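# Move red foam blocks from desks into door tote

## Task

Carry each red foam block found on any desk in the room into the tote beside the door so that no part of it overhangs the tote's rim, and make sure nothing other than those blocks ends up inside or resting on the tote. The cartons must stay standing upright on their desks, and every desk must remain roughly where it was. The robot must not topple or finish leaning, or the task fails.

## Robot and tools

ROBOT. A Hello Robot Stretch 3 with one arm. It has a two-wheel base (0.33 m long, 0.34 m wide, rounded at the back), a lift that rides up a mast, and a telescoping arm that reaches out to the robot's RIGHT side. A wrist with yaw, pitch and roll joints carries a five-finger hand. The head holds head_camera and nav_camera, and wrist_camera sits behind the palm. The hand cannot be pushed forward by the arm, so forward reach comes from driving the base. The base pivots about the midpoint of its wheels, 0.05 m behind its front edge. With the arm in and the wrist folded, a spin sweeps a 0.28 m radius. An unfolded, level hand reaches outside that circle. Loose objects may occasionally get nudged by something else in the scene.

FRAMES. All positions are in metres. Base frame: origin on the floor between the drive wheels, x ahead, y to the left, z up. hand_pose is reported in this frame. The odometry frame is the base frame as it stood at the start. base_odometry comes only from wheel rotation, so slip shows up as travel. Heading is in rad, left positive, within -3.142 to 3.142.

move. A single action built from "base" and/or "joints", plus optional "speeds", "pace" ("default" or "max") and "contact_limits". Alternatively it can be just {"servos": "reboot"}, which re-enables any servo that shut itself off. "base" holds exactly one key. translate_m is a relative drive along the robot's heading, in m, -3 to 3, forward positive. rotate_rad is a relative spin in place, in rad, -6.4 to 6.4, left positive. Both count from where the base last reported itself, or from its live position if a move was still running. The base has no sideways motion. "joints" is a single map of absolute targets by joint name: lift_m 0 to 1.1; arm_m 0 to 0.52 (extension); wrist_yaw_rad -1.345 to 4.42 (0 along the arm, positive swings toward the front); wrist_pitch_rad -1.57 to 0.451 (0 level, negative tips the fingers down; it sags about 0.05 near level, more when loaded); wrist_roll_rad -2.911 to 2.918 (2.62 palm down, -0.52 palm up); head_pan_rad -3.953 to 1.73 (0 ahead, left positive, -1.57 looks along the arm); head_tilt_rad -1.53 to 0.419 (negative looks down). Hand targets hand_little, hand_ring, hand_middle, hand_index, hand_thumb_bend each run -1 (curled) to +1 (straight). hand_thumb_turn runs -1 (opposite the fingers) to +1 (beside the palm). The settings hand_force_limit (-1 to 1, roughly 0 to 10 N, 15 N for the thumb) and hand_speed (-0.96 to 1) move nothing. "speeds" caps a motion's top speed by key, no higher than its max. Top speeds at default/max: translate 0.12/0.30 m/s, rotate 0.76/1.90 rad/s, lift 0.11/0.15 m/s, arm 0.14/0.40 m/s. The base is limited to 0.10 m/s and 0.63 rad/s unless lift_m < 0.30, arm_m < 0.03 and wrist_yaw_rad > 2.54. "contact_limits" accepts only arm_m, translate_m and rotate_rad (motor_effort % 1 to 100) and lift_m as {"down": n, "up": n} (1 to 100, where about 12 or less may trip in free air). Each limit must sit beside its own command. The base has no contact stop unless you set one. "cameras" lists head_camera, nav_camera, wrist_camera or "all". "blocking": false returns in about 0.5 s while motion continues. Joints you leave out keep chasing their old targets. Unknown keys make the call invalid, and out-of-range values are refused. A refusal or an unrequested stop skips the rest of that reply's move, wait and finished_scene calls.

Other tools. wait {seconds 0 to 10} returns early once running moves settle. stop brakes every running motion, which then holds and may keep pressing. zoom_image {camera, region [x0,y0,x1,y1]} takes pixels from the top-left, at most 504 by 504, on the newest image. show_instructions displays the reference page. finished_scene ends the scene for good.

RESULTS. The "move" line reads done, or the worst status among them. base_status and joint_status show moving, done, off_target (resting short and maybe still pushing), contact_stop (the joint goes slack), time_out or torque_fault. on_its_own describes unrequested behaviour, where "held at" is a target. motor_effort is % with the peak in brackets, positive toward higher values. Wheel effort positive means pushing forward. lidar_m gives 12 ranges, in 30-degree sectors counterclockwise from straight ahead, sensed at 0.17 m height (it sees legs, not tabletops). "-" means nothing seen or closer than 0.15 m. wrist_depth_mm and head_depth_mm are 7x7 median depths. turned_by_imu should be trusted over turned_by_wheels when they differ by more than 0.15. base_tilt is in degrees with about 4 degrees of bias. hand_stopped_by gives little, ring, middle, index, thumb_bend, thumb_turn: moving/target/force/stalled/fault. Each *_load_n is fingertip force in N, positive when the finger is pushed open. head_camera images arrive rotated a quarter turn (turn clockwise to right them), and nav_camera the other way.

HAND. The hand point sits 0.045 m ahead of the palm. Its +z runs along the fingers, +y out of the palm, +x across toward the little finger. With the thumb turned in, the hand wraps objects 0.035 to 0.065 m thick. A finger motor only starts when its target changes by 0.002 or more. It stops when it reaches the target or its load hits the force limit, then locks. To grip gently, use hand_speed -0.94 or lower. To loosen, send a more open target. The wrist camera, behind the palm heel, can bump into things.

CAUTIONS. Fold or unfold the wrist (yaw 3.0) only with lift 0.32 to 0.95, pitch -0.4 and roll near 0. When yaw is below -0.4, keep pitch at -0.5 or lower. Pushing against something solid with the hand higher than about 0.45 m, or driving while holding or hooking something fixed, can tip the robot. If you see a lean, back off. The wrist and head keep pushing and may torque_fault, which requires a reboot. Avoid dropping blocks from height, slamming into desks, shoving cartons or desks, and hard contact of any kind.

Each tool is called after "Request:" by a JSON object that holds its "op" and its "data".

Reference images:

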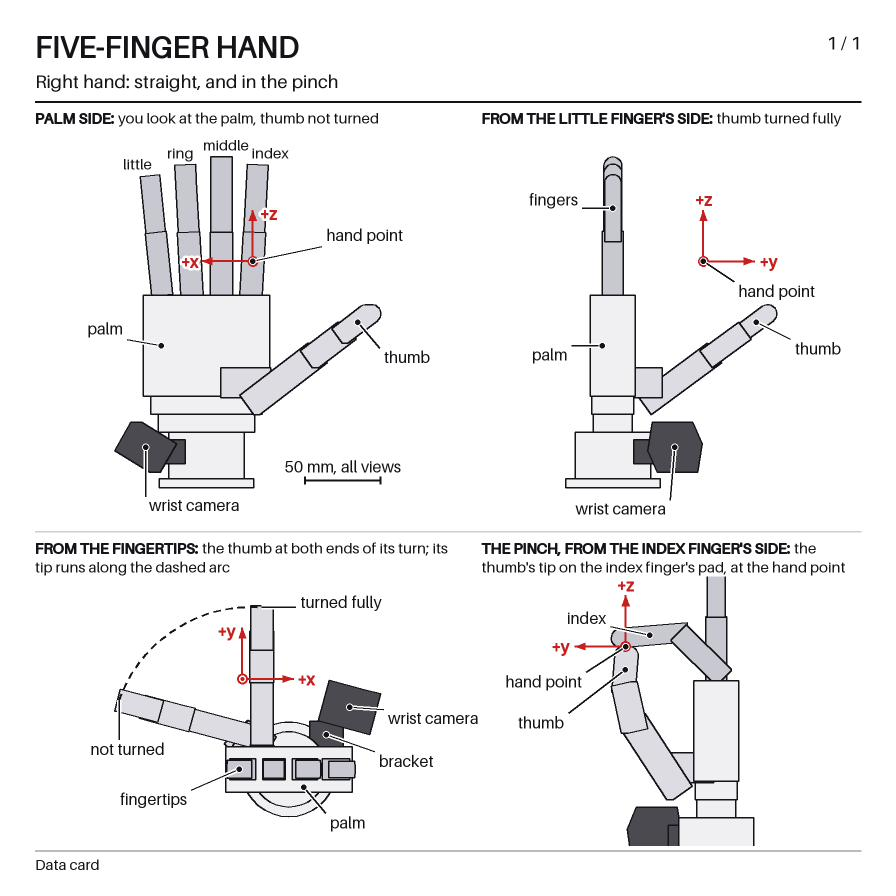

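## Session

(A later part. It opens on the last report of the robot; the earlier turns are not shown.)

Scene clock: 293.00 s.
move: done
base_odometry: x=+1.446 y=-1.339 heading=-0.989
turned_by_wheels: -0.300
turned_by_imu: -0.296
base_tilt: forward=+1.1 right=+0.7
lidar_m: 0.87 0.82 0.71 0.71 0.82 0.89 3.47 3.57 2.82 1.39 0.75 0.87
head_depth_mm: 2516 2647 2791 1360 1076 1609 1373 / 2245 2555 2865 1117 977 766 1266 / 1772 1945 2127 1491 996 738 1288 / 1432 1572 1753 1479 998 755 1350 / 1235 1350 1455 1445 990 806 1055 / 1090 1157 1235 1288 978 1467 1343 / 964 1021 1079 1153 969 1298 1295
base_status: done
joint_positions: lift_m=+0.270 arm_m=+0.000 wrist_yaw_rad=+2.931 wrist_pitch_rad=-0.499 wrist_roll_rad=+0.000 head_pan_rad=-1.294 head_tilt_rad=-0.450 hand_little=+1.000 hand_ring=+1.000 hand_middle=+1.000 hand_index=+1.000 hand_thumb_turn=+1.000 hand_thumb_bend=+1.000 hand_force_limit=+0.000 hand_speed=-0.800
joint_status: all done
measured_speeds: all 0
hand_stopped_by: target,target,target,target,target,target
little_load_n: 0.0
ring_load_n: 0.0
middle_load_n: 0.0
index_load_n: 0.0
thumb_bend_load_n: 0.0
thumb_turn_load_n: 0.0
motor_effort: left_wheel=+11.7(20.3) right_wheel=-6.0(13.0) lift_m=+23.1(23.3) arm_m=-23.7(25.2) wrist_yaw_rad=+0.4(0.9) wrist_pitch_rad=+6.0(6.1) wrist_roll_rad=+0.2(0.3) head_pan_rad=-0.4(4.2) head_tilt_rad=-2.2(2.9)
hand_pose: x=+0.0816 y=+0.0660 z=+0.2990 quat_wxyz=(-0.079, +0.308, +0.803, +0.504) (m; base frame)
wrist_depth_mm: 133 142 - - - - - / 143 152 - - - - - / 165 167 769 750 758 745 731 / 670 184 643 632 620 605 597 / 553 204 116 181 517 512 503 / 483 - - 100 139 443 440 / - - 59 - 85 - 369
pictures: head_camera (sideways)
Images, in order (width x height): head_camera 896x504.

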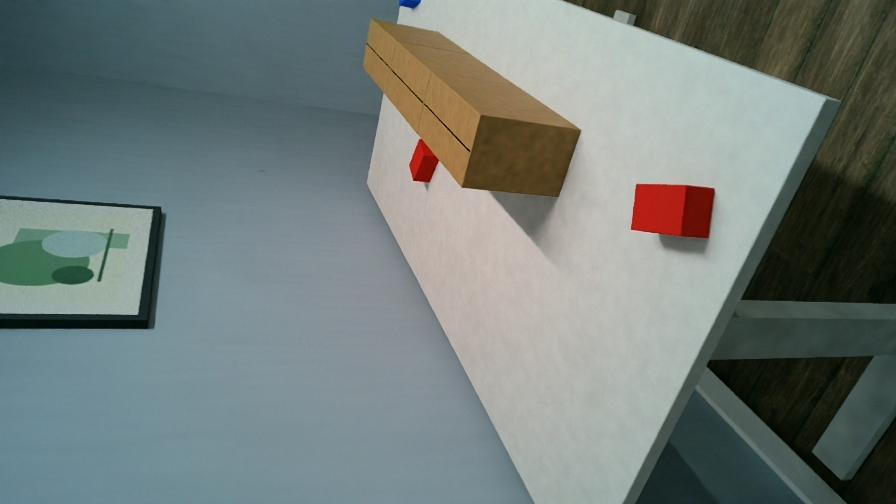

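Request:
{"op": "move", "data": {"base": {"rotate_rad": -0.287}, "joints": {"lift_m": 0.85, "wrist_pitch_rad": -0.4, "head_pan_rad": -1.57, "head_tilt_rad": -0.6}, "pace": "max"}}

Request:
{"op": "move", "data": {"joints": {"wrist_yaw_rad": 0}, "pace": "max", "cameras": ["all"]}}

Scene clock: 345.43 s.
move: done
base_odometry: x=+1.446 y=-1.339 heading=-1.275
turned_by_wheels: -0.286
turned_by_imu: -0.281
base_tilt: forward=+1.2 right=+0.8
lidar_m: 0.87 0.90 0.74 0.71 0.73 0.89 0.90 3.93 3.09 1.54 0.75 0.92
head_depth_mm: 2510 2746 3010 2526 1891 1505 - / 2472 2713 2994 2475 1863 1495 - / 2522 2768 2996 2433 1839 1479 1296 / 2536 2772 2992 2418 1833 1469 1291 / 2512 2766 1838 2141 1760 1452 1312 / 2536 2696 1376 1062 804 1341 1240 / 2480 2678 1052 959 795 1333 1208
base_status: done
joint_positions: lift_m=+0.850 arm_m=+0.000 wrist_yaw_rad=+2.931 wrist_pitch_rad=-0.440 wrist_roll_rad=+0.000 head_pan_rad=-1.570 head_tilt_rad=-0.601 hand_little=+1.000 hand_ring=+1.000 hand_middle=+1.000 hand_index=+1.000 hand_thumb_turn=+1.000 hand_thumb_bend=+1.000 hand_force_limit=+0.000 hand_speed=-0.800
joint_status: all done
measured_speeds: all 0
hand_stopped_by: target,target,target,target,target,target
little_load_n: 0.0
ring_load_n: 0.0
middle_load_n: 0.0
index_load_n: 0.0
thumb_bend_load_n: 0.0
thumb_turn_load_n: 0.0
motor_effort: left_wheel=+13.0(21.6) right_wheel=-8.2(12.9) lift_m=+41.0(48.3) arm_m=-20.5(22.7) wrist_yaw_rad=-0.5(1.3) wrist_pitch_rad=+7.1(8.4) wrist_roll_rad=+0.2(0.3) head_pan_rad=+2.0(4.2) head_tilt_rad=+2.3(6.5)
hand_pose: x=+0.0829 y=+0.0719 z=+0.8925 quat_wxyz=(-0.083, +0.303, +0.788, +0.529) (m; base frame)
wrist_depth_mm: 132 607 644 707 731 - 862 / 140 149 - - - - - / 152 160 - - - - - / - 177 - - - - - / - 192 117 184 - - - / - - - 100 139 - 117 / - - 59 - 85 - 105
pictures: none

Scene clock: 347.20 s.
move: done
base_odometry: x=+1.446 y=-1.339 heading=-1.275
turned_by_wheels: +0.000
turned_by_imu: +0.000
base_tilt: forward=+1.2 right=+0.7
lidar_m: 0.87 0.90 0.74 0.71 0.73 0.89 0.90 3.94 3.09 1.53 0.75 0.92
head_depth_mm: 2519 2751 3002 2476 1874 1501 - / 2466 2701 2988 2471 1862 1489 - / 2519 2787 3030 2436 1841 1481 407 / 2507 2762 3025 2410 1824 395 318 / 2508 2763 1849 2135 1748 1424 1195 / 2501 2695 1375 1064 806 1338 1211 / 2480 2665 1057 959 797 1328 1205
base_status: not commanded
joint_positions: lift_m=+0.850 arm_m=+0.000 wrist_yaw_rad=+0.001 wrist_pitch_rad=-0.440 wrist_roll_rad=+0.000 head_pan_rad=-1.570 head_tilt_rad=-0.600 hand_little=+1.000 hand_ring=+1.000 hand_middle=+1.000 hand_index=+1.000 hand_thumb_turn=+1.000 hand_thumb_bend=+1.000 hand_force_limit=+0.000 hand_speed=-0.800
joint_status: all done
measured_speeds: all 0
hand_stopped_by: target,target,target,target,target,target
little_load_n: 0.0
ring_load_n: 0.0
middle_load_n: 0.0
index_load_n: 0.0
thumb_bend_load_n: 0.0
thumb_turn_load_n: 0.0
motor_effort: left_wheel=+12.6(13.4) right_wheel=-7.9(9.3) lift_m=+37.6(41.1) arm_m=-20.1(21.1) wrist_yaw_rad=-1.4(10.7) wrist_pitch_rad=+7.2(7.3) wrist_roll_rad=+0.3(0.3) head_pan_rad=+1.9(3.1) head_tilt_rad=+2.3(2.6)
hand_pose: x=-0.0778 y=-0.3788 z=+0.8925 quat_wxyz=(+0.517, +0.816, -0.218, +0.139) (m; base frame)
wrist_depth_mm: - 591 - - - - - / - 628 867 - - - - / 570 564 597 - - - - / 483 460 475 - - - - / 380 388 116 184 - - - / 360 - - 101 139 - - / - - 59 - 85 - 930
pictures: head_camera (sideways), nav_camera (sideways), wrist_camera
Images, in order (width x height): head_camera 896x504, nav_camera 672x504, wrist_camera 644x364.

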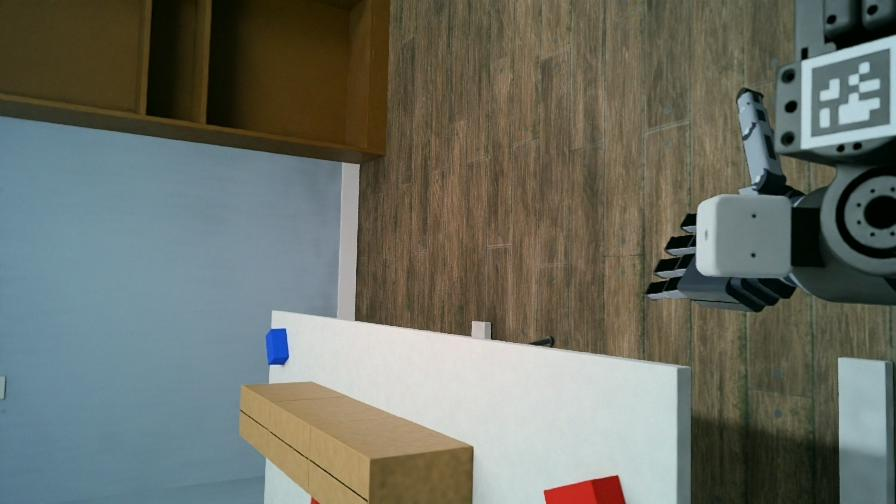

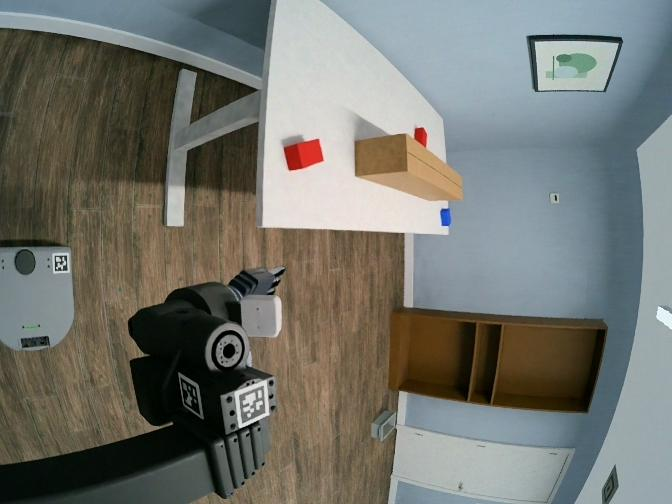

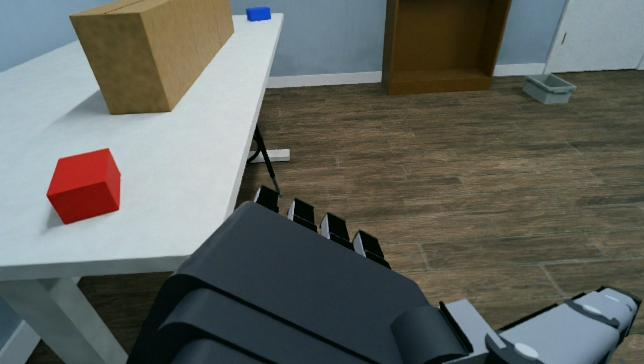

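Request:
{"op": "move", "data": {"joints": {"head_pan_rad": 1.57, "head_tilt_rad": 0}, "pace": "max", "cameras": ["nav_camera"]}}

Request:
{"op": "move", "data": {"joints": {"head_pan_rad": 0, "head_tilt_rad": 0}, "pace": "max", "cameras": []}}

Request:
{"op": "move", "data": {"joints": {"head_pan_rad": -1.9, "head_tilt_rad": -0.7}, "pace": "max", "cameras": ["head_camera"]}}

Request:
{"op": "move", "data": {"joints": {"head_pan_rad": -1.2, "head_tilt_rad": -0.7}, "pace": "max", "cameras": ["head_camera"]}}

Scene clock: 429.77 s.
move: done
base_odometry: x=+1.446 y=-1.339 heading=-1.275
turned_by_wheels: +0.000
turned_by_imu: +0.001
base_tilt: forward=+1.1 right=+0.7
lidar_m: 0.87 0.90 0.74 0.71 0.73 0.89 0.90 3.91 3.08 1.53 0.75 0.92
head_depth_mm: 696 689 681 674 667 659 652 / - 683 677 670 662 654 648 / - - 671 665 657 652 644 / - - 667 660 652 648 639 / - - 662 655 650 642 636 / - - 659 653 646 638 631 / - - 654 647 642 635 628
base_status: not commanded
joint_positions: lift_m=+0.850 arm_m=+0.000 wrist_yaw_rad=+0.001 wrist_pitch_rad=-0.440 wrist_roll_rad=+0.000 head_pan_rad=+1.582 head_tilt_rad=+0.002 hand_little=+1.000 hand_ring=+1.000 hand_middle=+1.000 hand_index=+1.000 hand_thumb_turn=+1.000 hand_thumb_bend=+1.000 hand_force_limit=+0.000 hand_speed=-0.800
joint_status: all done
measured_speeds: translate_m=+0.000 rotate_rad=+0.000 lift_m=+0.000 arm_m=+0.000 wrist_yaw_rad=+0.000 wrist_pitch_rad=+0.000 wrist_roll_rad=+0.000 head_pan_rad=-0.024 head_tilt_rad=+0.000
hand_stopped_by: target,target,target,target,target,target
little_load_n: 0.0
ring_load_n: 0.5
middle_load_n: 0.0
index_load_n: 0.0
thumb_bend_load_n: 0.0
thumb_turn_load_n: 0.0
motor_effort: left_wheel=+12.7(13.3) right_wheel=-8.2(8.6) lift_m=+26.7(32.0) arm_m=-17.6(19.7) wrist_yaw_rad=-1.3(2.1) wrist_pitch_rad=+7.1(7.2) wrist_roll_rad=+0.2(0.3) head_pan_rad=-2.8(4.0) head_tilt_rad=+0.3(8.7)
hand_pose: x=-0.0778 y=-0.3788 z=+0.8925 quat_wxyz=(+0.517, +0.816, -0.218, +0.139) (m; base frame)
wrist_depth_mm: - 600 - - - - - / - 633 872 - - - - / 577 568 589 - - - - / 475 455 471 - - - - / 387 385 117 182 - - - / 356 - - 100 138 - - / - - 59 - 85 - 932
pictures: nav_camera (sideways)
Images, in order (width x height): nav_camera 672x504.

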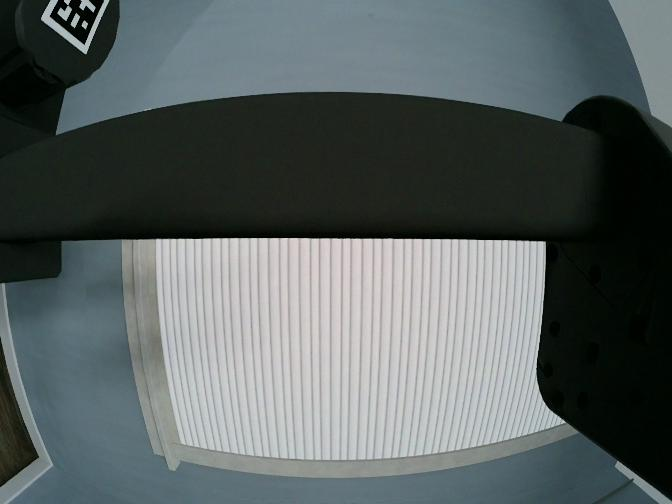

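Scene clock: 430.80 s.
move: done
base_odometry: x=+1.446 y=-1.339 heading=-1.275
turned_by_wheels: +0.000
turned_by_imu: +0.000
base_tilt: forward=+1.1 right=+0.8
lidar_m: 0.87 0.90 0.74 0.71 0.73 0.89 0.90 3.93 3.08 1.54 0.75 0.92
head_depth_mm: 885 878 867 857 850 842 836 / 875 866 856 847 842 831 823 / 862 854 846 837 830 821 814 / 854 845 835 829 820 811 804 / 840 834 825 819 812 803 795 / 831 822 816 808 800 792 786 / 822 813 805 798 789 784 776
base_status: not commanded
joint_positions: lift_m=+0.850 arm_m=+0.000 wrist_yaw_rad=+0.001 wrist_pitch_rad=-0.440 wrist_roll_rad=+0.000 head_pan_rad=-0.036 head_tilt_rad=+0.001 hand_little=+1.000 hand_ring=+1.000 hand_middle=+1.000 hand_index=+1.000 hand_thumb_turn=+1.000 hand_thumb_bend=+1.000 hand_force_limit=+0.000 hand_speed=-0.800
joint_status: all done
measured_speeds: translate_m=+0.000 rotate_rad=+0.000 lift_m=+0.000 arm_m=+0.000 wrist_yaw_rad=+0.000 wrist_pitch_rad=+0.000 wrist_roll_rad=+0.000 head_pan_rad=+0.024 head_tilt_rad=+0.000
hand_stopped_by: target,target,target,target,target,target
little_load_n: 0.0
ring_load_n: 0.0
middle_load_n: 0.0
index_load_n: 0.0
thumb_bend_load_n: 0.0
thumb_turn_load_n: 0.0
motor_effort: left_wheel=+12.7(13.3) right_wheel=-8.1(8.6) lift_m=+24.7(26.7) arm_m=-17.7(18.8) wrist_yaw_rad=-1.5(1.8) wrist_pitch_rad=+7.0(7.3) wrist_roll_rad=+0.2(0.3) head_pan_rad=+1.5(5.0) head_tilt_rad=+0.1(3.8)
hand_pose: x=-0.0778 y=-0.3788 z=+0.8925 quat_wxyz=(+0.517, +0.816, -0.218, +0.139) (m; base frame)
wrist_depth_mm: - 589 - - - - - / - 626 891 - - - - / 568 571 580 - - - - / 471 458 482 - - - - / 379 388 117 183 - - - / 355 - - 100 139 - - / - - 59 - 85 - 883
pictures: none
No camera images: "cameras" was empty.

Scene clock: 433.13 s.
move: done
base_odometry: x=+1.446 y=-1.339 heading=-1.275
turned_by_wheels: +0.000
turned_by_imu: +0.000
base_tilt: forward=+1.1 right=+0.7
lidar_m: 0.87 0.90 0.74 0.70 0.73 0.89 0.90 3.90 3.09 1.54 0.75 0.92
head_depth_mm: 3039 3482 2929 2157 1690 1437 - / 2944 3304 2879 2117 1674 - - / 2762 3137 2837 2093 1669 - - / 2632 2998 2831 2087 1645 - - / 2558 2881 2769 2063 1639 423 - / 2470 2761 2760 2033 1626 326 300 / 2456 2716 2695 2032 1611 1281 1140
base_status: not commanded
joint_positions: lift_m=+0.850 arm_m=+0.000 wrist_yaw_rad=+0.001 wrist_pitch_rad=-0.440 wrist_roll_rad=+0.000 head_pan_rad=-1.912 head_tilt_rad=-0.704 hand_little=+1.000 hand_ring=+1.000 hand_middle=+1.000 hand_index=+1.000 hand_thumb_turn=+1.000 hand_thumb_bend=+1.000 hand_force_limit=+0.000 hand_speed=-0.800
joint_status: all done
measured_speeds: translate_m=+0.000 rotate_rad=+0.000 lift_m=+0.000 arm_m=+0.000 wrist_yaw_rad=+0.000 wrist_pitch_rad=+0.000 wrist_roll_rad=+0.000 head_pan_rad=+0.024 head_tilt_rad=+0.000
hand_stopped_by: target,target,target,target,target,target
little_load_n: 0.0
ring_load_n: 0.0
middle_load_n: 0.0
index_load_n: 0.0
thumb_bend_load_n: 0.0
thumb_turn_load_n: 0.0
motor_effort: left_wheel=+12.6(13.0) right_wheel=-8.1(8.6) lift_m=+20.3(24.5) arm_m=-16.7(18.6) wrist_yaw_rad=-0.1(1.7) wrist_pitch_rad=+7.0(7.2) wrist_roll_rad=+0.2(0.3) head_pan_rad=+2.1(4.3) head_tilt_rad=+1.3(6.2)
hand_pose: x=-0.0778 y=-0.3788 z=+0.8925 quat_wxyz=(+0.517, +0.816, -0.218, +0.139) (m; base frame)
wrist_depth_mm: - 588 - - - - - / - 634 880 - - - - / 571 565 591 - - - - / 472 468 478 - - - - / 383 391 117 182 - - - / 356 - - 100 139 - - / - - 59 - 85 - 938
pictures: head_camera (sideways)
Images, in order (width x height): head_camera 896x504.

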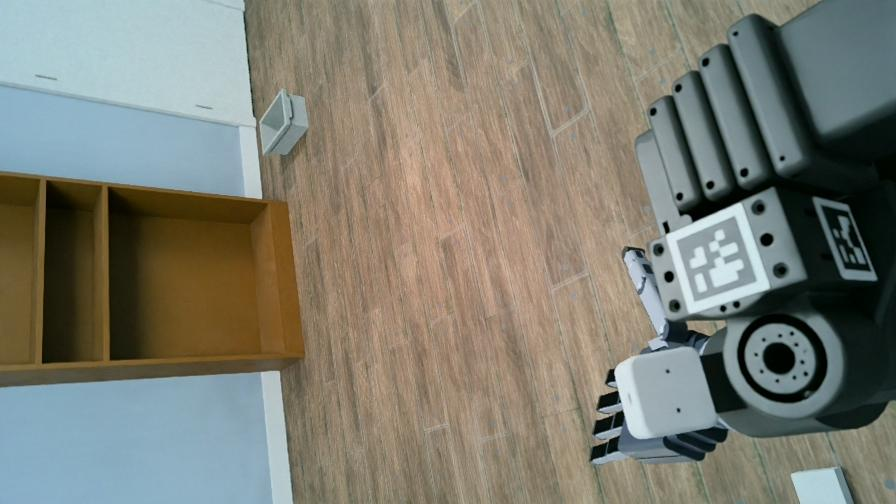

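Scene clock: 433.97 s.
move: done
base_odometry: x=+1.446 y=-1.339 heading=-1.275
turned_by_wheels: +0.000
turned_by_imu: +0.000
base_tilt: forward=+1.2 right=+0.8
lidar_m: 0.87 0.90 0.74 0.71 0.73 0.89 0.90 3.93 3.08 1.54 0.75 0.91
head_depth_mm: 2421 2660 2843 2161 1693 315 1221 / 2533 2660 1372 2052 1680 379 312 / 2582 1835 1129 940 816 1382 1150 / 2163 1962 979 930 784 1372 1172 / 1709 1782 1242 919 801 1364 1163 / 1399 1526 1231 910 1033 1261 1161 / 1192 1282 1214 901 1528 1326 1150
base_status: not commanded
joint_positions: lift_m=+0.850 arm_m=+0.000 wrist_yaw_rad=+0.001 wrist_pitch_rad=-0.440 wrist_roll_rad=+0.000 head_pan_rad=-1.186 head_tilt_rad=-0.702 hand_little=+1.000 hand_ring=+1.000 hand_middle=+1.000 hand_index=+1.000 hand_thumb_turn=+1.000 hand_thumb_bend=+1.000 hand_force_limit=+0.000 hand_speed=-0.800
joint_status: all done
measured_speeds: all 0
hand_stopped_by: target,target,target,target,target,target
little_load_n: 0.0
ring_load_n: 0.0
middle_load_n: 0.0
index_load_n: 0.0
thumb_bend_load_n: 0.0
thumb_turn_load_n: 0.0
motor_effort: left_wheel=+12.7(13.1) right_wheel=-7.5(8.5) lift_m=+18.7(20.2) arm_m=-16.9(17.7) wrist_yaw_rad=-1.0(1.8) wrist_pitch_rad=+7.2(7.2) wrist_roll_rad=+0.2(0.3) head_pan_rad=-0.9(3.7) head_tilt_rad=+1.3(5.5)
hand_pose: x=-0.0778 y=-0.3788 z=+0.8925 quat_wxyz=(+0.517, +0.816, -0.218, +0.139) (m; base frame)
wrist_depth_mm: - 584 - - - - - / - 642 876 - - - - / 571 564 576 - - - - / 471 465 478 - - - - / 385 390 117 182 - - - / 359 - - 100 139 - - / - - 59 - 85 - 910
pictures: head_camera (sideways)
Images, in order (width x height): head_camera 896x504.

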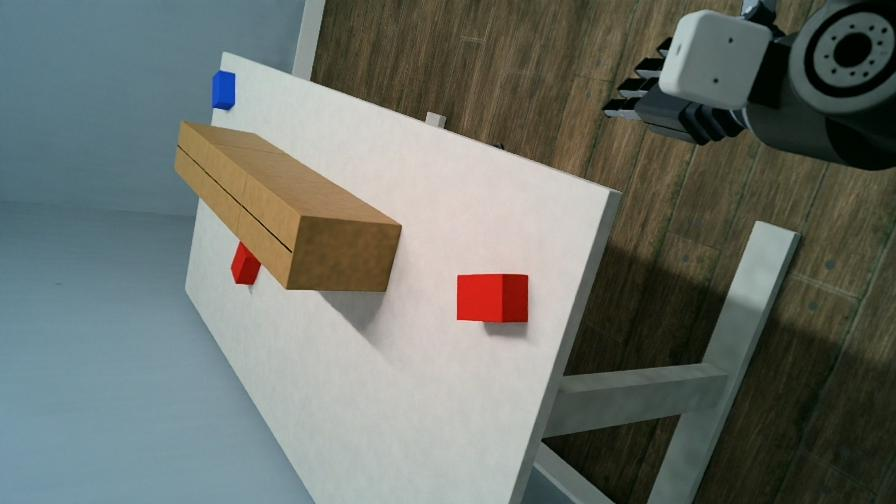

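Request:
{"op": "move", "data": {"base": {"translate_m": 0.2}, "joints": {"lift_m": 1.0, "wrist_pitch_rad": -1.2, "arm_m": 0.25}, "cameras": ["wrist_camera", "head_camera"]}}

Scene clock: 517.67 s.
move: done
base_odometry: x=+1.504 y=-1.531 heading=-1.275
turned_by_wheels: +0.000
turned_by_imu: +0.001
base_tilt: forward=+1.0 right=+0.7
lidar_m: 0.68 0.69 0.75 0.71 0.74 0.98 1.08 4.09 2.86 1.35 0.65 0.71
head_depth_mm: 2434 2611 1320 383 546 1331 1187 / 2502 2634 947 947 726 1359 1187 / 2422 2405 1222 942 741 1384 1171 / 1728 1828 1271 933 782 1344 1171 / 1352 1494 1256 927 803 1205 1166 / 1109 1202 1215 916 1497 1318 1153 / 936 1004 1074 904 1255 1313 1149
base_status: done
joint_positions: lift_m=+1.000 arm_m=+0.250 wrist_yaw_rad=+0.001 wrist_pitch_rad=-1.207 wrist_roll_rad=+0.000 head_pan_rad=-1.200 head_tilt_rad=-0.700 hand_little=+1.000 hand_ring=+1.000 hand_middle=+1.000 hand_index=+1.000 hand_thumb_turn=+1.000 hand_thumb_bend=+1.000 hand_force_limit=+0.000 hand_speed=-0.800
joint_status: all done
measured_speeds: all 0
hand_stopped_by: target,target,target,target,target,target
little_load_n: 0.0
ring_load_n: 0.0
middle_load_n: 0.0
index_load_n: 0.0
thumb_bend_load_n: 0.0
thumb_turn_load_n: 0.0
motor_effort: left_wheel=+13.2(20.3) right_wheel=+2.3(7.1) lift_m=+41.0(48.5) arm_m=+22.8(26.6) wrist_yaw_rad=-1.6(2.1) wrist_pitch_rad=+0.9(6.6) wrist_roll_rad=+0.2(0.3) head_pan_rad=-3.1(3.6) head_tilt_rad=+0.9(1.8)
hand_pose: x=-0.0781 y=-0.4966 z=+0.9073 quat_wxyz=(+0.175, +0.950, -0.254, +0.047) (m; base frame)
wrist_depth_mm: 378 381 376 379 - - - / 369 367 370 367 - - - / 358 353 - 360 - - - / 345 347 346 344 - - - / 342 341 117 182 - - - / - - - 100 139 - - / - - 59 - 85 - 950
pictures: head_camera (sideways), wrist_camera
Images, in order (width x height): head_camera 896x504, wrist_camera 644x364.

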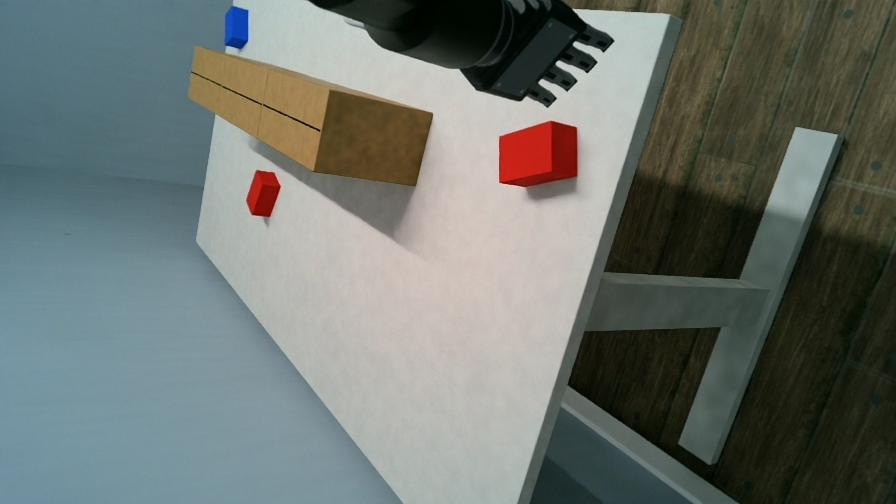

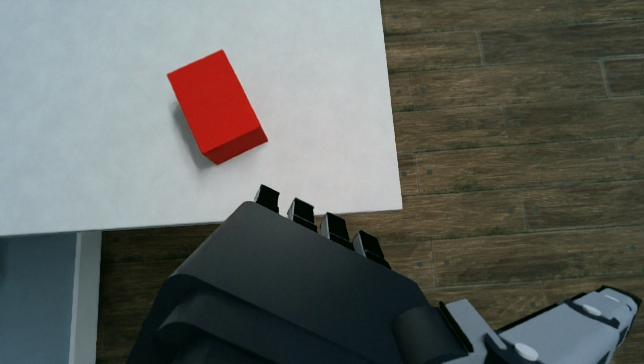

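Request:
{"op": "move", "data": {"joints": {"wrist_pitch_rad": -0.7, "wrist_yaw_rad": 2.01, "wrist_roll_rad": 2.62, "hand_thumb_turn": -1, "hand_speed": 0}, "cameras": ["wrist_camera", "head_camera"]}}

Scene clock: 549.27 s.
move: done
base_odometry: x=+1.504 y=-1.531 heading=-1.275
turned_by_wheels: +0.000
turned_by_imu: +0.001
base_tilt: forward=+1.2 right=+0.7
lidar_m: 0.68 0.70 0.74 0.71 0.74 0.98 1.08 4.07 2.86 1.35 0.65 0.71
head_depth_mm: 2420 2597 390 357 780 1345 1194 / 2496 2650 946 371 732 1359 1185 / 2430 2399 1224 942 425 1382 1169 / 1739 1830 1271 936 418 1344 1175 / 1348 1500 1254 925 464 1169 1165 / 1107 1202 1217 917 1492 1318 1159 / 934 1004 1075 907 1254 1313 1151
base_status: not commanded
joint_positions: lift_m=+1.000 arm_m=+0.250 wrist_yaw_rad=+2.007 wrist_pitch_rad=-0.731 wrist_roll_rad=+2.616 head_pan_rad=-1.200 head_tilt_rad=-0.700 hand_little=+1.000 hand_ring=+1.000 hand_middle=+1.000 hand_index=+1.000 hand_thumb_turn=-1.000 hand_thumb_bend=+1.000 hand_force_limit=+0.000 hand_speed=+0.000
joint_status: all done
measured_speeds: all 0
hand_stopped_by: target,target,target,target,target,target
little_load_n: 0.5
ring_load_n: 0.0
middle_load_n: 0.5
index_load_n: 0.0
thumb_bend_load_n: 0.0
thumb_turn_load_n: 0.0
motor_effort: left_wheel=+13.8(13.8) right_wheel=+1.8(2.8) lift_m=+32.1(35.8) arm_m=+19.8(21.9) wrist_yaw_rad=+2.1(6.2) wrist_pitch_rad=+5.4(6.2) wrist_roll_rad=+1.7(2.0) head_pan_rad=-0.3(3.2) head_tilt_rad=+0.3(0.8)
hand_pose: x=+0.0850 y=-0.3115 z=+0.9074 quat_wxyz=(-0.343, +0.771, -0.490, +0.220) (m; base frame)
wrist_depth_mm: 460 415 - - - 914 865 / 518 505 - - - 107 930 / - - - - - - - / 520 - - - - - - / 517 - 114 173 - - - / 509 - - 100 114 - - / 486 - 59 - - - -
pictures: head_camera (sideways), wrist_camera
Images, in order (width x height): head_camera 896x504, wrist_camera 644x364.

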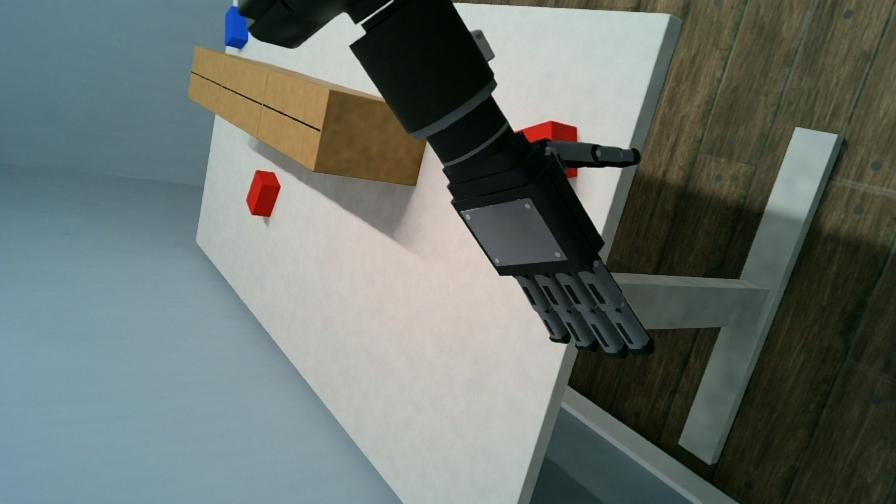

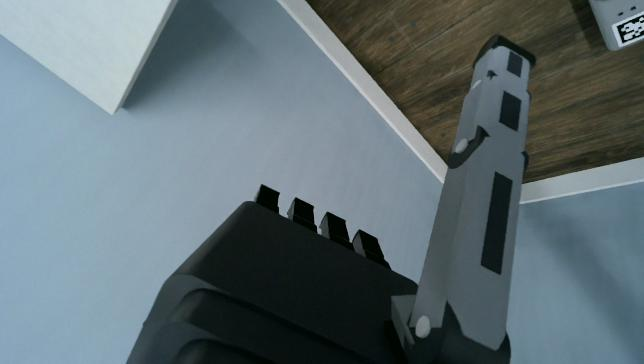

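Request:
{"op": "move", "data": {"joints": {"arm_m": 0.02}}}

Request:
{"op": "move", "data": {"base": {"rotate_rad": 0.6}}}

Request:
{"op": "move", "data": {"base": {"translate_m": -0.2}}}

Request:
{"op": "move", "data": {"base": {"rotate_rad": -0.6}}}

Request:
{"op": "move", "data": {"base": {"translate_m": 0.134}}}

Request:
{"op": "move", "data": {"joints": {"arm_m": 0.3, "wrist_roll_rad": 0, "wrist_pitch_rad": -1.2, "wrist_yaw_rad": 0.2, "head_pan_rad": -1.5}, "cameras": ["wrist_camera", "head_camera"]}}

Scene clock: 579.07 s.
move: done
base_odometry: x=+1.504 y=-1.531 heading=-1.275
turned_by_wheels: +0.000
turned_by_imu: +0.001
base_tilt: forward=+1.1 right=+0.7
lidar_m: 0.67 0.70 0.75 0.71 0.74 0.98 1.09 4.09 2.86 1.35 0.65 0.71
head_depth_mm: 2427 2591 1323 1045 - - - / 2510 2646 950 958 724 - - / 2416 2420 1221 946 742 1464 - / 1735 1838 1270 934 784 1406 - / 1349 1499 1253 926 802 1164 - / 1103 1208 1219 915 1489 1323 - / 938 1007 1073 907 1251 1316 1175
base_status: not commanded
joint_positions: lift_m=+1.000 arm_m=+0.020 wrist_yaw_rad=+2.008 wrist_pitch_rad=-0.731 wrist_roll_rad=+2.617 head_pan_rad=-1.200 head_tilt_rad=-0.700 hand_little=+1.000 hand_ring=+1.000 hand_middle=+1.000 hand_index=+1.000 hand_thumb_turn=-1.000 hand_thumb_bend=+1.000 hand_force_limit=+0.000 hand_speed=+0.000
joint_status: all done
measured_speeds: all 0
hand_stopped_by: target,target,target,target,target,target
little_load_n: 0.0
ring_load_n: 0.0
middle_load_n: 0.5
index_load_n: 0.0
thumb_bend_load_n: 0.0
thumb_turn_load_n: 0.0
motor_effort: left_wheel=+13.3(13.9) right_wheel=+1.8(2.9) lift_m=+22.4(27.3) arm_m=-25.0(28.8) wrist_yaw_rad=+2.1(2.8) wrist_pitch_rad=+5.3(5.5) wrist_roll_rad=+1.3(1.7) head_pan_rad=-0.5(2.3) head_tilt_rad=-0.9(1.2)
hand_pose: x=+0.0849 y=-0.0814 z=+0.9074 quat_wxyz=(-0.343, +0.771, -0.490, +0.219) (m; base frame)
wrist_depth_mm: - - - - - 941 854 / - - - - - 107 955 / - - - - - - - / 517 - - - - - - / 516 - 114 173 - - - / 499 - - 100 113 - - / 486 - 59 - - - -
pictures: none

Scene clock: 581.13 s.
move: done
base_odometry: x=+1.504 y=-1.531 heading=-0.676
turned_by_wheels: +0.599
turned_by_imu: +0.594
base_tilt: forward=+1.2 right=+0.7
lidar_m: 0.71 0.73 0.71 0.75 1.05 2.32 4.11 2.86 1.35 0.65 0.69 0.68
head_depth_mm: 874 1022 1191 1043 - - - / 800 921 1081 987 1551 - - / 737 837 971 946 1413 1456 - / 683 770 879 997 1228 1375 - / 636 710 802 920 1086 1277 - / 594 659 739 841 968 1148 - / 559 615 684 768 878 1025 1109
base_status: done
joint_positions: lift_m=+1.000 arm_m=+0.020 wrist_yaw_rad=+2.008 wrist_pitch_rad=-0.730 wrist_roll_rad=+2.617 head_pan_rad=-1.200 head_tilt_rad=-0.700 hand_little=+1.000 hand_ring=+1.000 hand_middle=+1.000 hand_index=+1.000 hand_thumb_turn=-1.000 hand_thumb_bend=+1.000 hand_force_limit=+0.000 hand_speed=+0.000
joint_status: not commanded
measured_speeds: all 0
hand_stopped_by: target,target,target,target,target,target
little_load_n: 0.0
ring_load_n: 0.0
middle_load_n: 0.0
index_load_n: 0.0
thumb_bend_load_n: 0.0
thumb_turn_load_n: 0.0
motor_effort: left_wheel=-14.7(17.7) right_wheel=+9.6(14.2) lift_m=+18.9(22.3) arm_m=-19.8(24.6) wrist_yaw_rad=+1.5(2.2) wrist_pitch_rad=+5.3(5.5) wrist_roll_rad=+1.3(1.4) head_pan_rad=-0.9(1.4) head_tilt_rad=-1.3(1.6)
hand_pose: x=+0.0849 y=-0.0814 z=+0.9074 quat_wxyz=(-0.343, +0.771, -0.490, +0.219) (m; base frame)
wrist_depth_mm: 487 - - - - 900 841 / 488 - - - - 107 927 / 495 - - - - - - / 493 - - - - - - / 501 - 113 182 - - - / 506 - - 100 114 - - / 508 - 59 - - - -
pictures: none

Scene clock: 584.23 s.
move: done
base_odometry: x=+1.348 y=-1.406 heading=-0.676
turned_by_wheels: +0.000
turned_by_imu: +0.000
base_tilt: forward=+1.2 right=+0.8
lidar_m: 0.89 0.84 0.82 0.86 1.22 2.16 3.91 2.72 1.28 0.64 0.86 0.84
head_depth_mm: 1107 1293 1330 1045 - - - / 1014 1164 1249 990 728 - - / 931 1054 1174 942 767 1009 - / 865 972 1104 933 1506 1407 - / 804 899 1014 996 1368 1364 - / 753 835 932 1057 1221 1325 - / 707 777 864 973 1107 1260 1174
base_status: done
joint_positions: lift_m=+1.000 arm_m=+0.020 wrist_yaw_rad=+2.008 wrist_pitch_rad=-0.730 wrist_roll_rad=+2.617 head_pan_rad=-1.200 head_tilt_rad=-0.700 hand_little=+1.000 hand_ring=+1.000 hand_middle=+1.000 hand_index=+1.000 hand_thumb_turn=-1.000 hand_thumb_bend=+1.000 hand_force_limit=+0.000 hand_speed=+0.000
joint_status: not commanded
measured_speeds: all 0
hand_stopped_by: target,target,target,target,target,target
little_load_n: 0.0
ring_load_n: 0.0
middle_load_n: 0.0
index_load_n: 0.0
thumb_bend_load_n: 0.0
thumb_turn_load_n: 0.0
motor_effort: left_wheel=-4.9(18.9) right_wheel=-9.0(10.8) lift_m=+15.5(18.9) arm_m=-14.4(20.6) wrist_yaw_rad=+2.0(2.4) wrist_pitch_rad=+5.3(5.5) wrist_roll_rad=+1.3(1.4) head_pan_rad=+0.6(1.7) head_tilt_rad=-2.1(2.1)
hand_pose: x=+0.0850 y=-0.0813 z=+0.9074 quat_wxyz=(-0.344, +0.771, -0.490, +0.219) (m; base frame)
wrist_depth_mm: - - - - - 902 841 / - - - - - 107 931 / - - - - - - - / - - - - - - - / - - 113 182 - - - / - - - 100 114 - - / - - 59 - - - -
pictures: none

Scene clock: 586.30 s.
move: done
base_odometry: x=+1.348 y=-1.406 heading=-1.275
turned_by_wheels: -0.599
turned_by_imu: -0.592
base_tilt: forward=+1.1 right=+0.8
lidar_m: 0.84 0.87 0.85 0.82 0.84 0.96 2.16 3.87 3.01 1.42 0.64 0.88
head_depth_mm: 2336 2571 2775 2339 - - - / 2413 2564 1371 1923 1627 - - / 2484 2605 1113 946 768 663 - / 2179 2155 883 901 737 657 - / 1707 1756 1248 924 692 1322 - / 1385 1509 1235 915 725 1079 - / 1170 1262 1218 905 741 1274 1169
base_status: done
joint_positions: lift_m=+1.000 arm_m=+0.020 wrist_yaw_rad=+2.008 wrist_pitch_rad=-0.730 wrist_roll_rad=+2.617 head_pan_rad=-1.200 head_tilt_rad=-0.700 hand_little=+1.000 hand_ring=+1.000 hand_middle=+1.000 hand_index=+1.000 hand_thumb_turn=-1.000 hand_thumb_bend=+1.000 hand_force_limit=+0.000 hand_speed=+0.000
joint_status: not commanded
measured_speeds: all 0
hand_stopped_by: target,target,target,target,target,target
little_load_n: 0.0
ring_load_n: 0.0
middle_load_n: 0.0
index_load_n: 0.0
thumb_bend_load_n: 0.0
thumb_turn_load_n: 0.0
motor_effort: left_wheel=+15.3(18.7) right_wheel=-10.0(13.3) lift_m=+16.6(16.6) arm_m=-11.6(15.0) wrist_yaw_rad=+2.3(2.4) wrist_pitch_rad=+5.3(5.4) wrist_roll_rad=+1.3(1.4) head_pan_rad=+0.0(1.5) head_tilt_rad=-2.1(2.3)
hand_pose: x=+0.0850 y=-0.0814 z=+0.9074 quat_wxyz=(-0.344, +0.771, -0.490, +0.219) (m; base frame)
wrist_depth_mm: 469 - - - - 959 842 / - - - - - 107 965 / - - - - - - - / - - - - - - - / - - 114 183 - - - / - - - 100 114 - - / - - 59 - - - -
pictures: none

Scene clock: 588.77 s.
move: done
base_odometry: x=+1.387 y=-1.534 heading=-1.275
turned_by_wheels: +0.000
turned_by_imu: +0.000
base_tilt: forward=+1.1 right=+0.7
lidar_m: 0.71 0.73 0.86 0.82 0.85 1.08 2.29 4.02 2.74 1.41 0.56 0.74
head_depth_mm: 2343 2520 1404 1089 - - - / 2419 2543 1068 957 729 - - / 2430 2620 884 875 707 648 - / 1827 1845 1274 931 717 658 - / 1418 1577 1250 923 733 947 - / 1162 1267 1237 916 728 1296 - / 987 1057 1116 906 740 1324 1171
base_status: done
joint_positions: lift_m=+1.000 arm_m=+0.020 wrist_yaw_rad=+2.008 wrist_pitch_rad=-0.730 wrist_roll_rad=+2.617 head_pan_rad=-1.200 head_tilt_rad=-0.700 hand_little=+1.000 hand_ring=+1.000 hand_middle=+1.000 hand_index=+1.000 hand_thumb_turn=-1.000 hand_thumb_bend=+1.000 hand_force_limit=+0.000 hand_speed=+0.000
joint_status: not commanded
measured_speeds: all 0
hand_stopped_by: target,target,target,target,target,target
little_load_n: 0.0
ring_load_n: 0.0
middle_load_n: 0.0
index_load_n: 0.0
thumb_bend_load_n: 0.0
thumb_turn_load_n: -0.5
motor_effort: left_wheel=+17.5(20.6) right_wheel=+0.7(6.5) lift_m=+17.9(18.0) arm_m=-8.4(11.4) wrist_yaw_rad=+1.5(2.4) wrist_pitch_rad=+5.2(5.4) wrist_roll_rad=+1.3(1.4) head_pan_rad=-0.1(2.0) head_tilt_rad=-2.9(2.9)
hand_pose: x=+0.0850 y=-0.0814 z=+0.9074 quat_wxyz=(-0.344, +0.771, -0.490, +0.219) (m; base frame)
wrist_depth_mm: 472 - - - - 919 869 / - - - - - 107 943 / - - - - - - - / - - - - - - - / - - 113 172 - - - / 523 - - 100 113 - - / 505 - 59 - - - -
pictures: none

Scene clock: 592.03 s.
move: done
base_odometry: x=+1.387 y=-1.534 heading=-1.275
turned_by_wheels: +0.000
turned_by_imu: +0.000
base_tilt: forward=+1.1 right=+0.7
lidar_m: 0.71 0.73 0.86 0.82 0.85 1.08 2.29 4.01 2.75 1.41 0.56 0.74
head_depth_mm: 2358 335 2701 2166 1692 1402 1191 / 2398 361 2538 2137 1685 1390 1183 / 2416 378 392 566 1571 1315 1180 / 2423 2626 1207 584 739 659 1150 / 2431 1786 904 872 693 653 1136 / 2407 2373 1121 883 706 652 1110 / 1876 1745 1218 907 721 840 1087
base_status: not commanded
joint_positions: lift_m=+1.000 arm_m=+0.300 wrist_yaw_rad=+0.203 wrist_pitch_rad=-1.207 wrist_roll_rad=+0.005 head_pan_rad=-1.502 head_tilt_rad=-0.700 hand_little=+1.000 hand_ring=+1.000 hand_middle=+1.000 hand_index=+1.000 hand_thumb_turn=-1.000 hand_thumb_bend=+1.000 hand_force_limit=+0.000 hand_speed=+0.000
joint_status: all done
measured_speeds: all 0
hand_stopped_by: target,target,target,target,target,target
little_load_n: 0.0
ring_load_n: 0.0
middle_load_n: 0.0
index_load_n: 0.0
thumb_bend_load_n: 0.0
thumb_turn_load_n: -0.5
motor_effort: left_wheel=+16.4(17.3) right_wheel=+1.0(1.3) lift_m=+19.4(19.5) arm_m=+22.7(26.3) wrist_yaw_rad=-2.1(7.9) wrist_pitch_rad=+0.9(5.1) wrist_roll_rad=-1.3(2.2) head_pan_rad=+2.6(5.3) head_tilt_rad=-3.0(3.3)
hand_pose: x=-0.0568 y=-0.5558 z=+0.9072 quat_wxyz=(+0.169, +0.971, -0.159, +0.064) (m; base frame)
wrist_depth_mm: 379 382 381 379 - - - / 366 366 371 367 369 107 - / 359 361 356 354 358 - - / 342 345 348 343 342 - - / 336 335 114 182 183 - - / 329 - - 100 114 - - / 319 - 59 - - 958 982
pictures: head_camera (sideways), wrist_camera
Images, in order (width x height): head_camera 896x504, wrist_camera 644x364.

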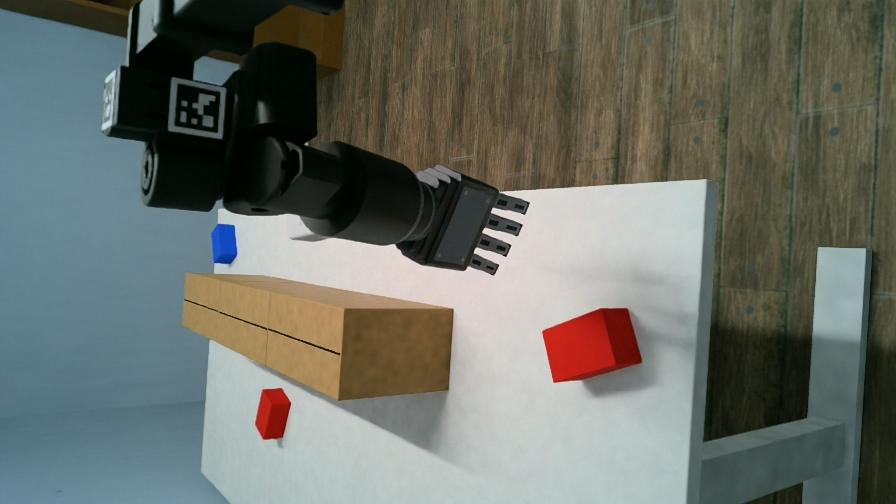

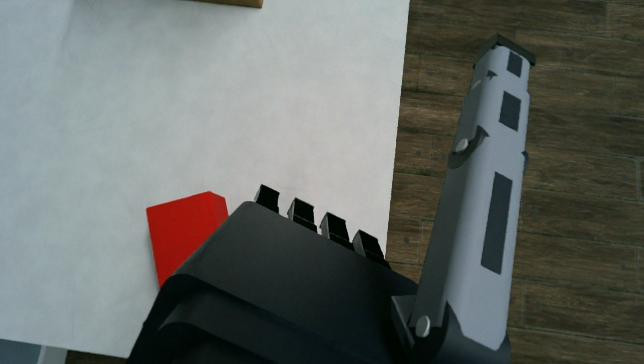

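Request:
{"op": "move", "data": {"joints": {"arm_m": 0.15, "wrist_yaw_rad": 0.0}, "cameras": ["wrist_camera"]}}

Request:
{"op": "zoom_image", "data": {"camera": "wrist_camera", "region": [100, 40, 340, 240]}}

Scene clock: 606.07 s.
move: done
base_odometry: x=+1.387 y=-1.534 heading=-1.275
turned_by_wheels: +0.000
turned_by_imu: +0.001
base_tilt: forward=+1.1 right=+0.7
lidar_m: 0.71 0.73 0.86 0.82 0.85 1.09 2.28 4.00 2.75 1.41 0.56 0.74
head_depth_mm: 2375 2544 - - 1698 1399 1190 / 2420 2623 - 1908 1684 1393 1185 / 2436 2672 - - 386 1322 1180 / 2422 2608 1265 896 463 659 1150 / 2438 1786 902 871 693 654 1135 / 2410 2361 1123 885 723 651 1117 / 1862 1756 1221 908 720 843 1082
base_status: not commanded
joint_positions: lift_m=+1.000 arm_m=+0.150 wrist_yaw_rad=+0.003 wrist_pitch_rad=-1.207 wrist_roll_rad=+0.005 head_pan_rad=-1.500 head_tilt_rad=-0.700 hand_little=+1.000 hand_ring=+1.000 hand_middle=+1.000 hand_index=+1.000 hand_thumb_turn=-1.000 hand_thumb_bend=+1.000 hand_force_limit=+0.000 hand_speed=+0.000
joint_status: all done
measured_speeds: all 0
hand_stopped_by: target,target,target,target,target,target
little_load_n: 0.0
ring_load_n: -0.5
middle_load_n: 0.0
index_load_n: 0.0
thumb_bend_load_n: -0.5
thumb_turn_load_n: 0.0
motor_effort: left_wheel=+16.7(16.9) right_wheel=+0.3(1.3) lift_m=+22.4(22.4) arm_m=-24.3(28.7) wrist_yaw_rad=-2.0(6.0) wrist_pitch_rad=+1.1(1.2) wrist_roll_rad=-1.3(1.4) head_pan_rad=+2.1(3.4) head_tilt_rad=-3.7(4.1)
hand_pose: x=-0.0781 y=-0.3963 z=+0.9071 quat_wxyz=(+0.174, +0.950, -0.256, +0.047) (m; base frame)
wrist_depth_mm: 382 386 380 379 - - - / 369 371 368 369 - 107 - / 354 356 351 356 - - - / 347 342 347 349 - - - / 342 337 117 181 - - - / 931 - - 101 113 - - / - - 59 - - 972 964
pictures: wrist_camera
Images, in order (width x height): wrist_camera 644x364.

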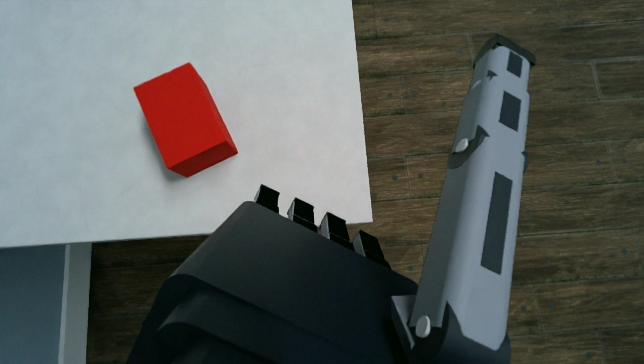

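Scaled by 2.100.

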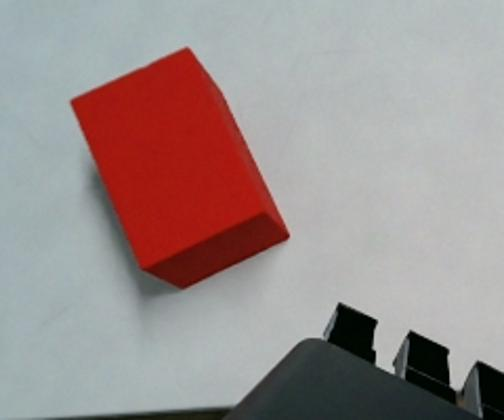

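Request:
{"op": "move", "data": {"joints": {"wrist_pitch_rad": -0.7, "wrist_yaw_rad": 2.01, "wrist_roll_rad": 2.62, "head_pan_rad": -1.3, "head_tilt_rad": -0.8}}}

Request:
{"op": "move", "data": {"joints": {"arm_m": 0.408}}}

Request:
{"op": "move", "data": {"joints": {"lift_m": 0.89}, "contact_limits": {"lift_m": {"down": 15}}, "cameras": ["head_camera", "wrist_camera"]}}

Scene clock: 631.80 s.
move: done
base_odometry: x=+1.387 y=-1.534 heading=-1.275
turned_by_wheels: +0.000
turned_by_imu: +0.001
base_tilt: forward=+1.1 right=+0.8
lidar_m: 0.71 0.73 0.86 0.82 0.85 1.08 2.29 4.02 2.74 1.41 0.56 0.74
head_depth_mm: 2391 2533 - 1738 1565 1324 1151 / 2412 1412 326 287 721 1291 1139 / 2456 1039 892 293 664 1284 1134 / 2463 1369 866 817 322 1271 1132 / 1836 1415 1033 815 330 1229 1123 / 1424 1394 1021 806 386 1168 1116 / 1159 1226 1009 799 711 1233 1112
base_status: not commanded
joint_positions: lift_m=+1.000 arm_m=+0.150 wrist_yaw_rad=+2.007 wrist_pitch_rad=-0.731 wrist_roll_rad=+2.616 head_pan_rad=-1.295 head_tilt_rad=-0.802 hand_little=+1.000 hand_ring=+1.000 hand_middle=+1.000 hand_index=+1.000 hand_thumb_turn=-1.000 hand_thumb_bend=+1.000 hand_force_limit=+0.000 hand_speed=+0.000
joint_status: all done
measured_speeds: all 0
hand_stopped_by: target,target,target,target,target,target
little_load_n: 0.0
ring_load_n: 0.0
middle_load_n: -0.5
index_load_n: 0.0
thumb_bend_load_n: 0.0
thumb_turn_load_n: 0.0
motor_effort: left_wheel=+16.6(16.8) right_wheel=+0.7(1.6) lift_m=+24.8(24.9) arm_m=-19.0(25.0) wrist_yaw_rad=+1.9(7.9) wrist_pitch_rad=+5.4(5.9) wrist_roll_rad=+1.8(2.3) head_pan_rad=-1.7(3.7) head_tilt_rad=-2.5(8.6)
hand_pose: x=+0.0850 y=-0.2115 z=+0.9073 quat_wxyz=(-0.343, +0.771, -0.490, +0.220) (m; base frame)
wrist_depth_mm: 462 407 - - - 903 822 / 542 500 - - - 107 944 / - - - - - - - / - - - - - - - / - - 113 172 - - - / 515 - - 100 113 - - / 509 - 59 - - - -
pictures: none

Scene clock: 634.93 s.
move: done
base_odometry: x=+1.387 y=-1.534 heading=-1.275
turned_by_wheels: +0.000
turned_by_imu: +0.000
base_tilt: forward=+1.1 right=+0.7
lidar_m: 0.71 0.73 0.86 0.82 0.85 1.08 2.29 4.00 2.75 1.41 0.56 0.74
head_depth_mm: 473 465 2444 1893 1567 1325 1148 / 2391 495 991 861 722 1284 1139 / 2449 1005 513 827 682 1287 1137 / 2476 1368 567 800 671 1300 1127 / 1864 1408 1034 786 690 1233 1123 / 1436 1399 1026 805 702 1203 1117 / 1169 1232 1011 797 717 1247 1107
base_status: not commanded
joint_positions: lift_m=+1.000 arm_m=+0.408 wrist_yaw_rad=+2.009 wrist_pitch_rad=-0.730 wrist_roll_rad=+2.616 head_pan_rad=-1.300 head_tilt_rad=-0.802 hand_little=+1.000 hand_ring=+1.000 hand_middle=+1.000 hand_index=+1.000 hand_thumb_turn=-1.000 hand_thumb_bend=+1.000 hand_force_limit=+0.000 hand_speed=+0.000
joint_status: all done
measured_speeds: all 0
hand_stopped_by: target,target,target,target,target,target
little_load_n: 0.0
ring_load_n: 0.0
middle_load_n: 0.0
index_load_n: 0.0
thumb_bend_load_n: 0.0
thumb_turn_load_n: 0.0
motor_effort: left_wheel=+16.0(16.8) right_wheel=+0.1(1.4) lift_m=+26.2(26.6) arm_m=+22.9(28.5) wrist_yaw_rad=+1.4(2.9) wrist_pitch_rad=+5.4(5.5) wrist_roll_rad=+1.5(1.8) head_pan_rad=-2.1(4.0) head_tilt_rad=+0.4(2.6)
hand_pose: x=+0.0849 y=-0.4693 z=+0.9074 quat_wxyz=(-0.344, +0.771, -0.489, +0.219) (m; base frame)
wrist_depth_mm: 463 406 359 328 - 258 250 / 542 476 421 374 341 107 923 / - 559 506 435 394 - - / - - 559 - - - - / - - 113 182 - - - / 524 - - 100 113 - - / 511 - 59 - - - -
pictures: none

Scene clock: 636.77 s.
move: done
base_odometry: x=+1.387 y=-1.534 heading=-1.275
turned_by_wheels: +0.000
turned_by_imu: +0.000
base_tilt: forward=+1.1 right=+0.7
lidar_m: 0.71 0.73 0.86 0.82 0.85 1.08 2.29 4.01 2.76 1.41 0.56 0.74
head_depth_mm: 2382 1613 2184 1918 1556 1324 1148 / 2402 1424 546 838 724 1290 1138 / 2452 1059 832 664 682 1287 1135 / 2479 1373 862 624 662 1301 1128 / 1862 1421 1038 813 688 1228 1119 / 1431 1401 1025 806 701 1205 1116 / 1167 1233 1013 800 715 1244 1105
base_status: not commanded
joint_positions: lift_m=+0.890 arm_m=+0.408 wrist_yaw_rad=+2.009 wrist_pitch_rad=-0.730 wrist_roll_rad=+2.616 head_pan_rad=-1.300 head_tilt_rad=-0.800 hand_little=+1.000 hand_ring=+1.000 hand_middle=+1.000 hand_index=+1.000 hand_thumb_turn=-1.000 hand_thumb_bend=+1.000 hand_force_limit=+0.000 hand_speed=+0.000
joint_status: all done
measured_speeds: all 0
hand_stopped_by: target,target,target,target,target,target
little_load_n: 0.0
ring_load_n: 0.0
middle_load_n: 0.0
index_load_n: 0.0
thumb_bend_load_n: 0.0
thumb_turn_load_n: 0.0
motor_effort: left_wheel=+16.1(16.7) right_wheel=+0.8(1.1) lift_m=+15.2(23.8) arm_m=+22.0(23.5) wrist_yaw_rad=+1.2(1.8) wrist_pitch_rad=+5.3(5.5) wrist_roll_rad=+1.4(1.6) head_pan_rad=-2.0(3.8) head_tilt_rad=+1.0(1.6)
contact_limits: lift_m down 15 (down: maximum 72; up: maximum 65)
hand_pose: x=+0.0850 y=-0.4693 z=+0.7974 quat_wxyz=(-0.344, +0.771, -0.489, +0.219) (m; base frame)
wrist_depth_mm: 287 252 227 195 174 165 157 / 359 302 265 179 165 107 174 / 455 377 316 279 186 196 195 / - 497 390 332 287 - - / - - 117 182 - - - / 521 - - 100 114 - - / 512 - 59 - - - -
pictures: head_camera (sideways), wrist_camera
Images, in order (width x height): head_camera 896x504, wrist_camera 644x364.

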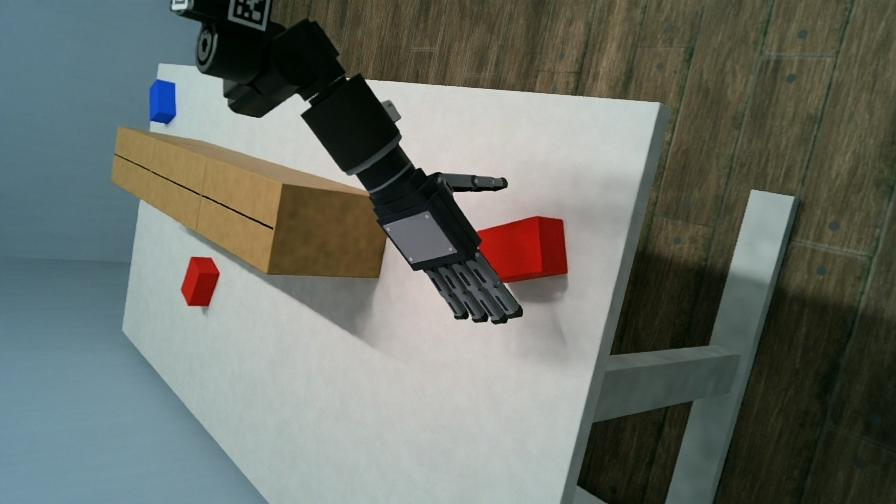

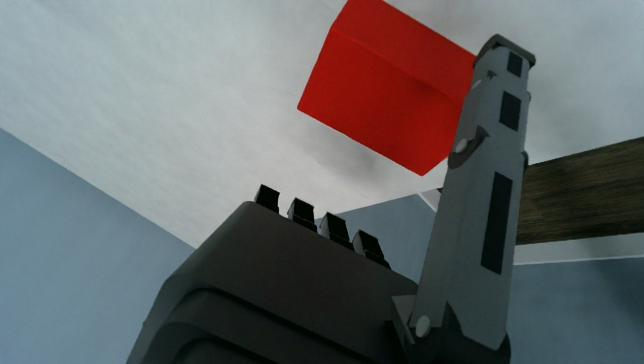

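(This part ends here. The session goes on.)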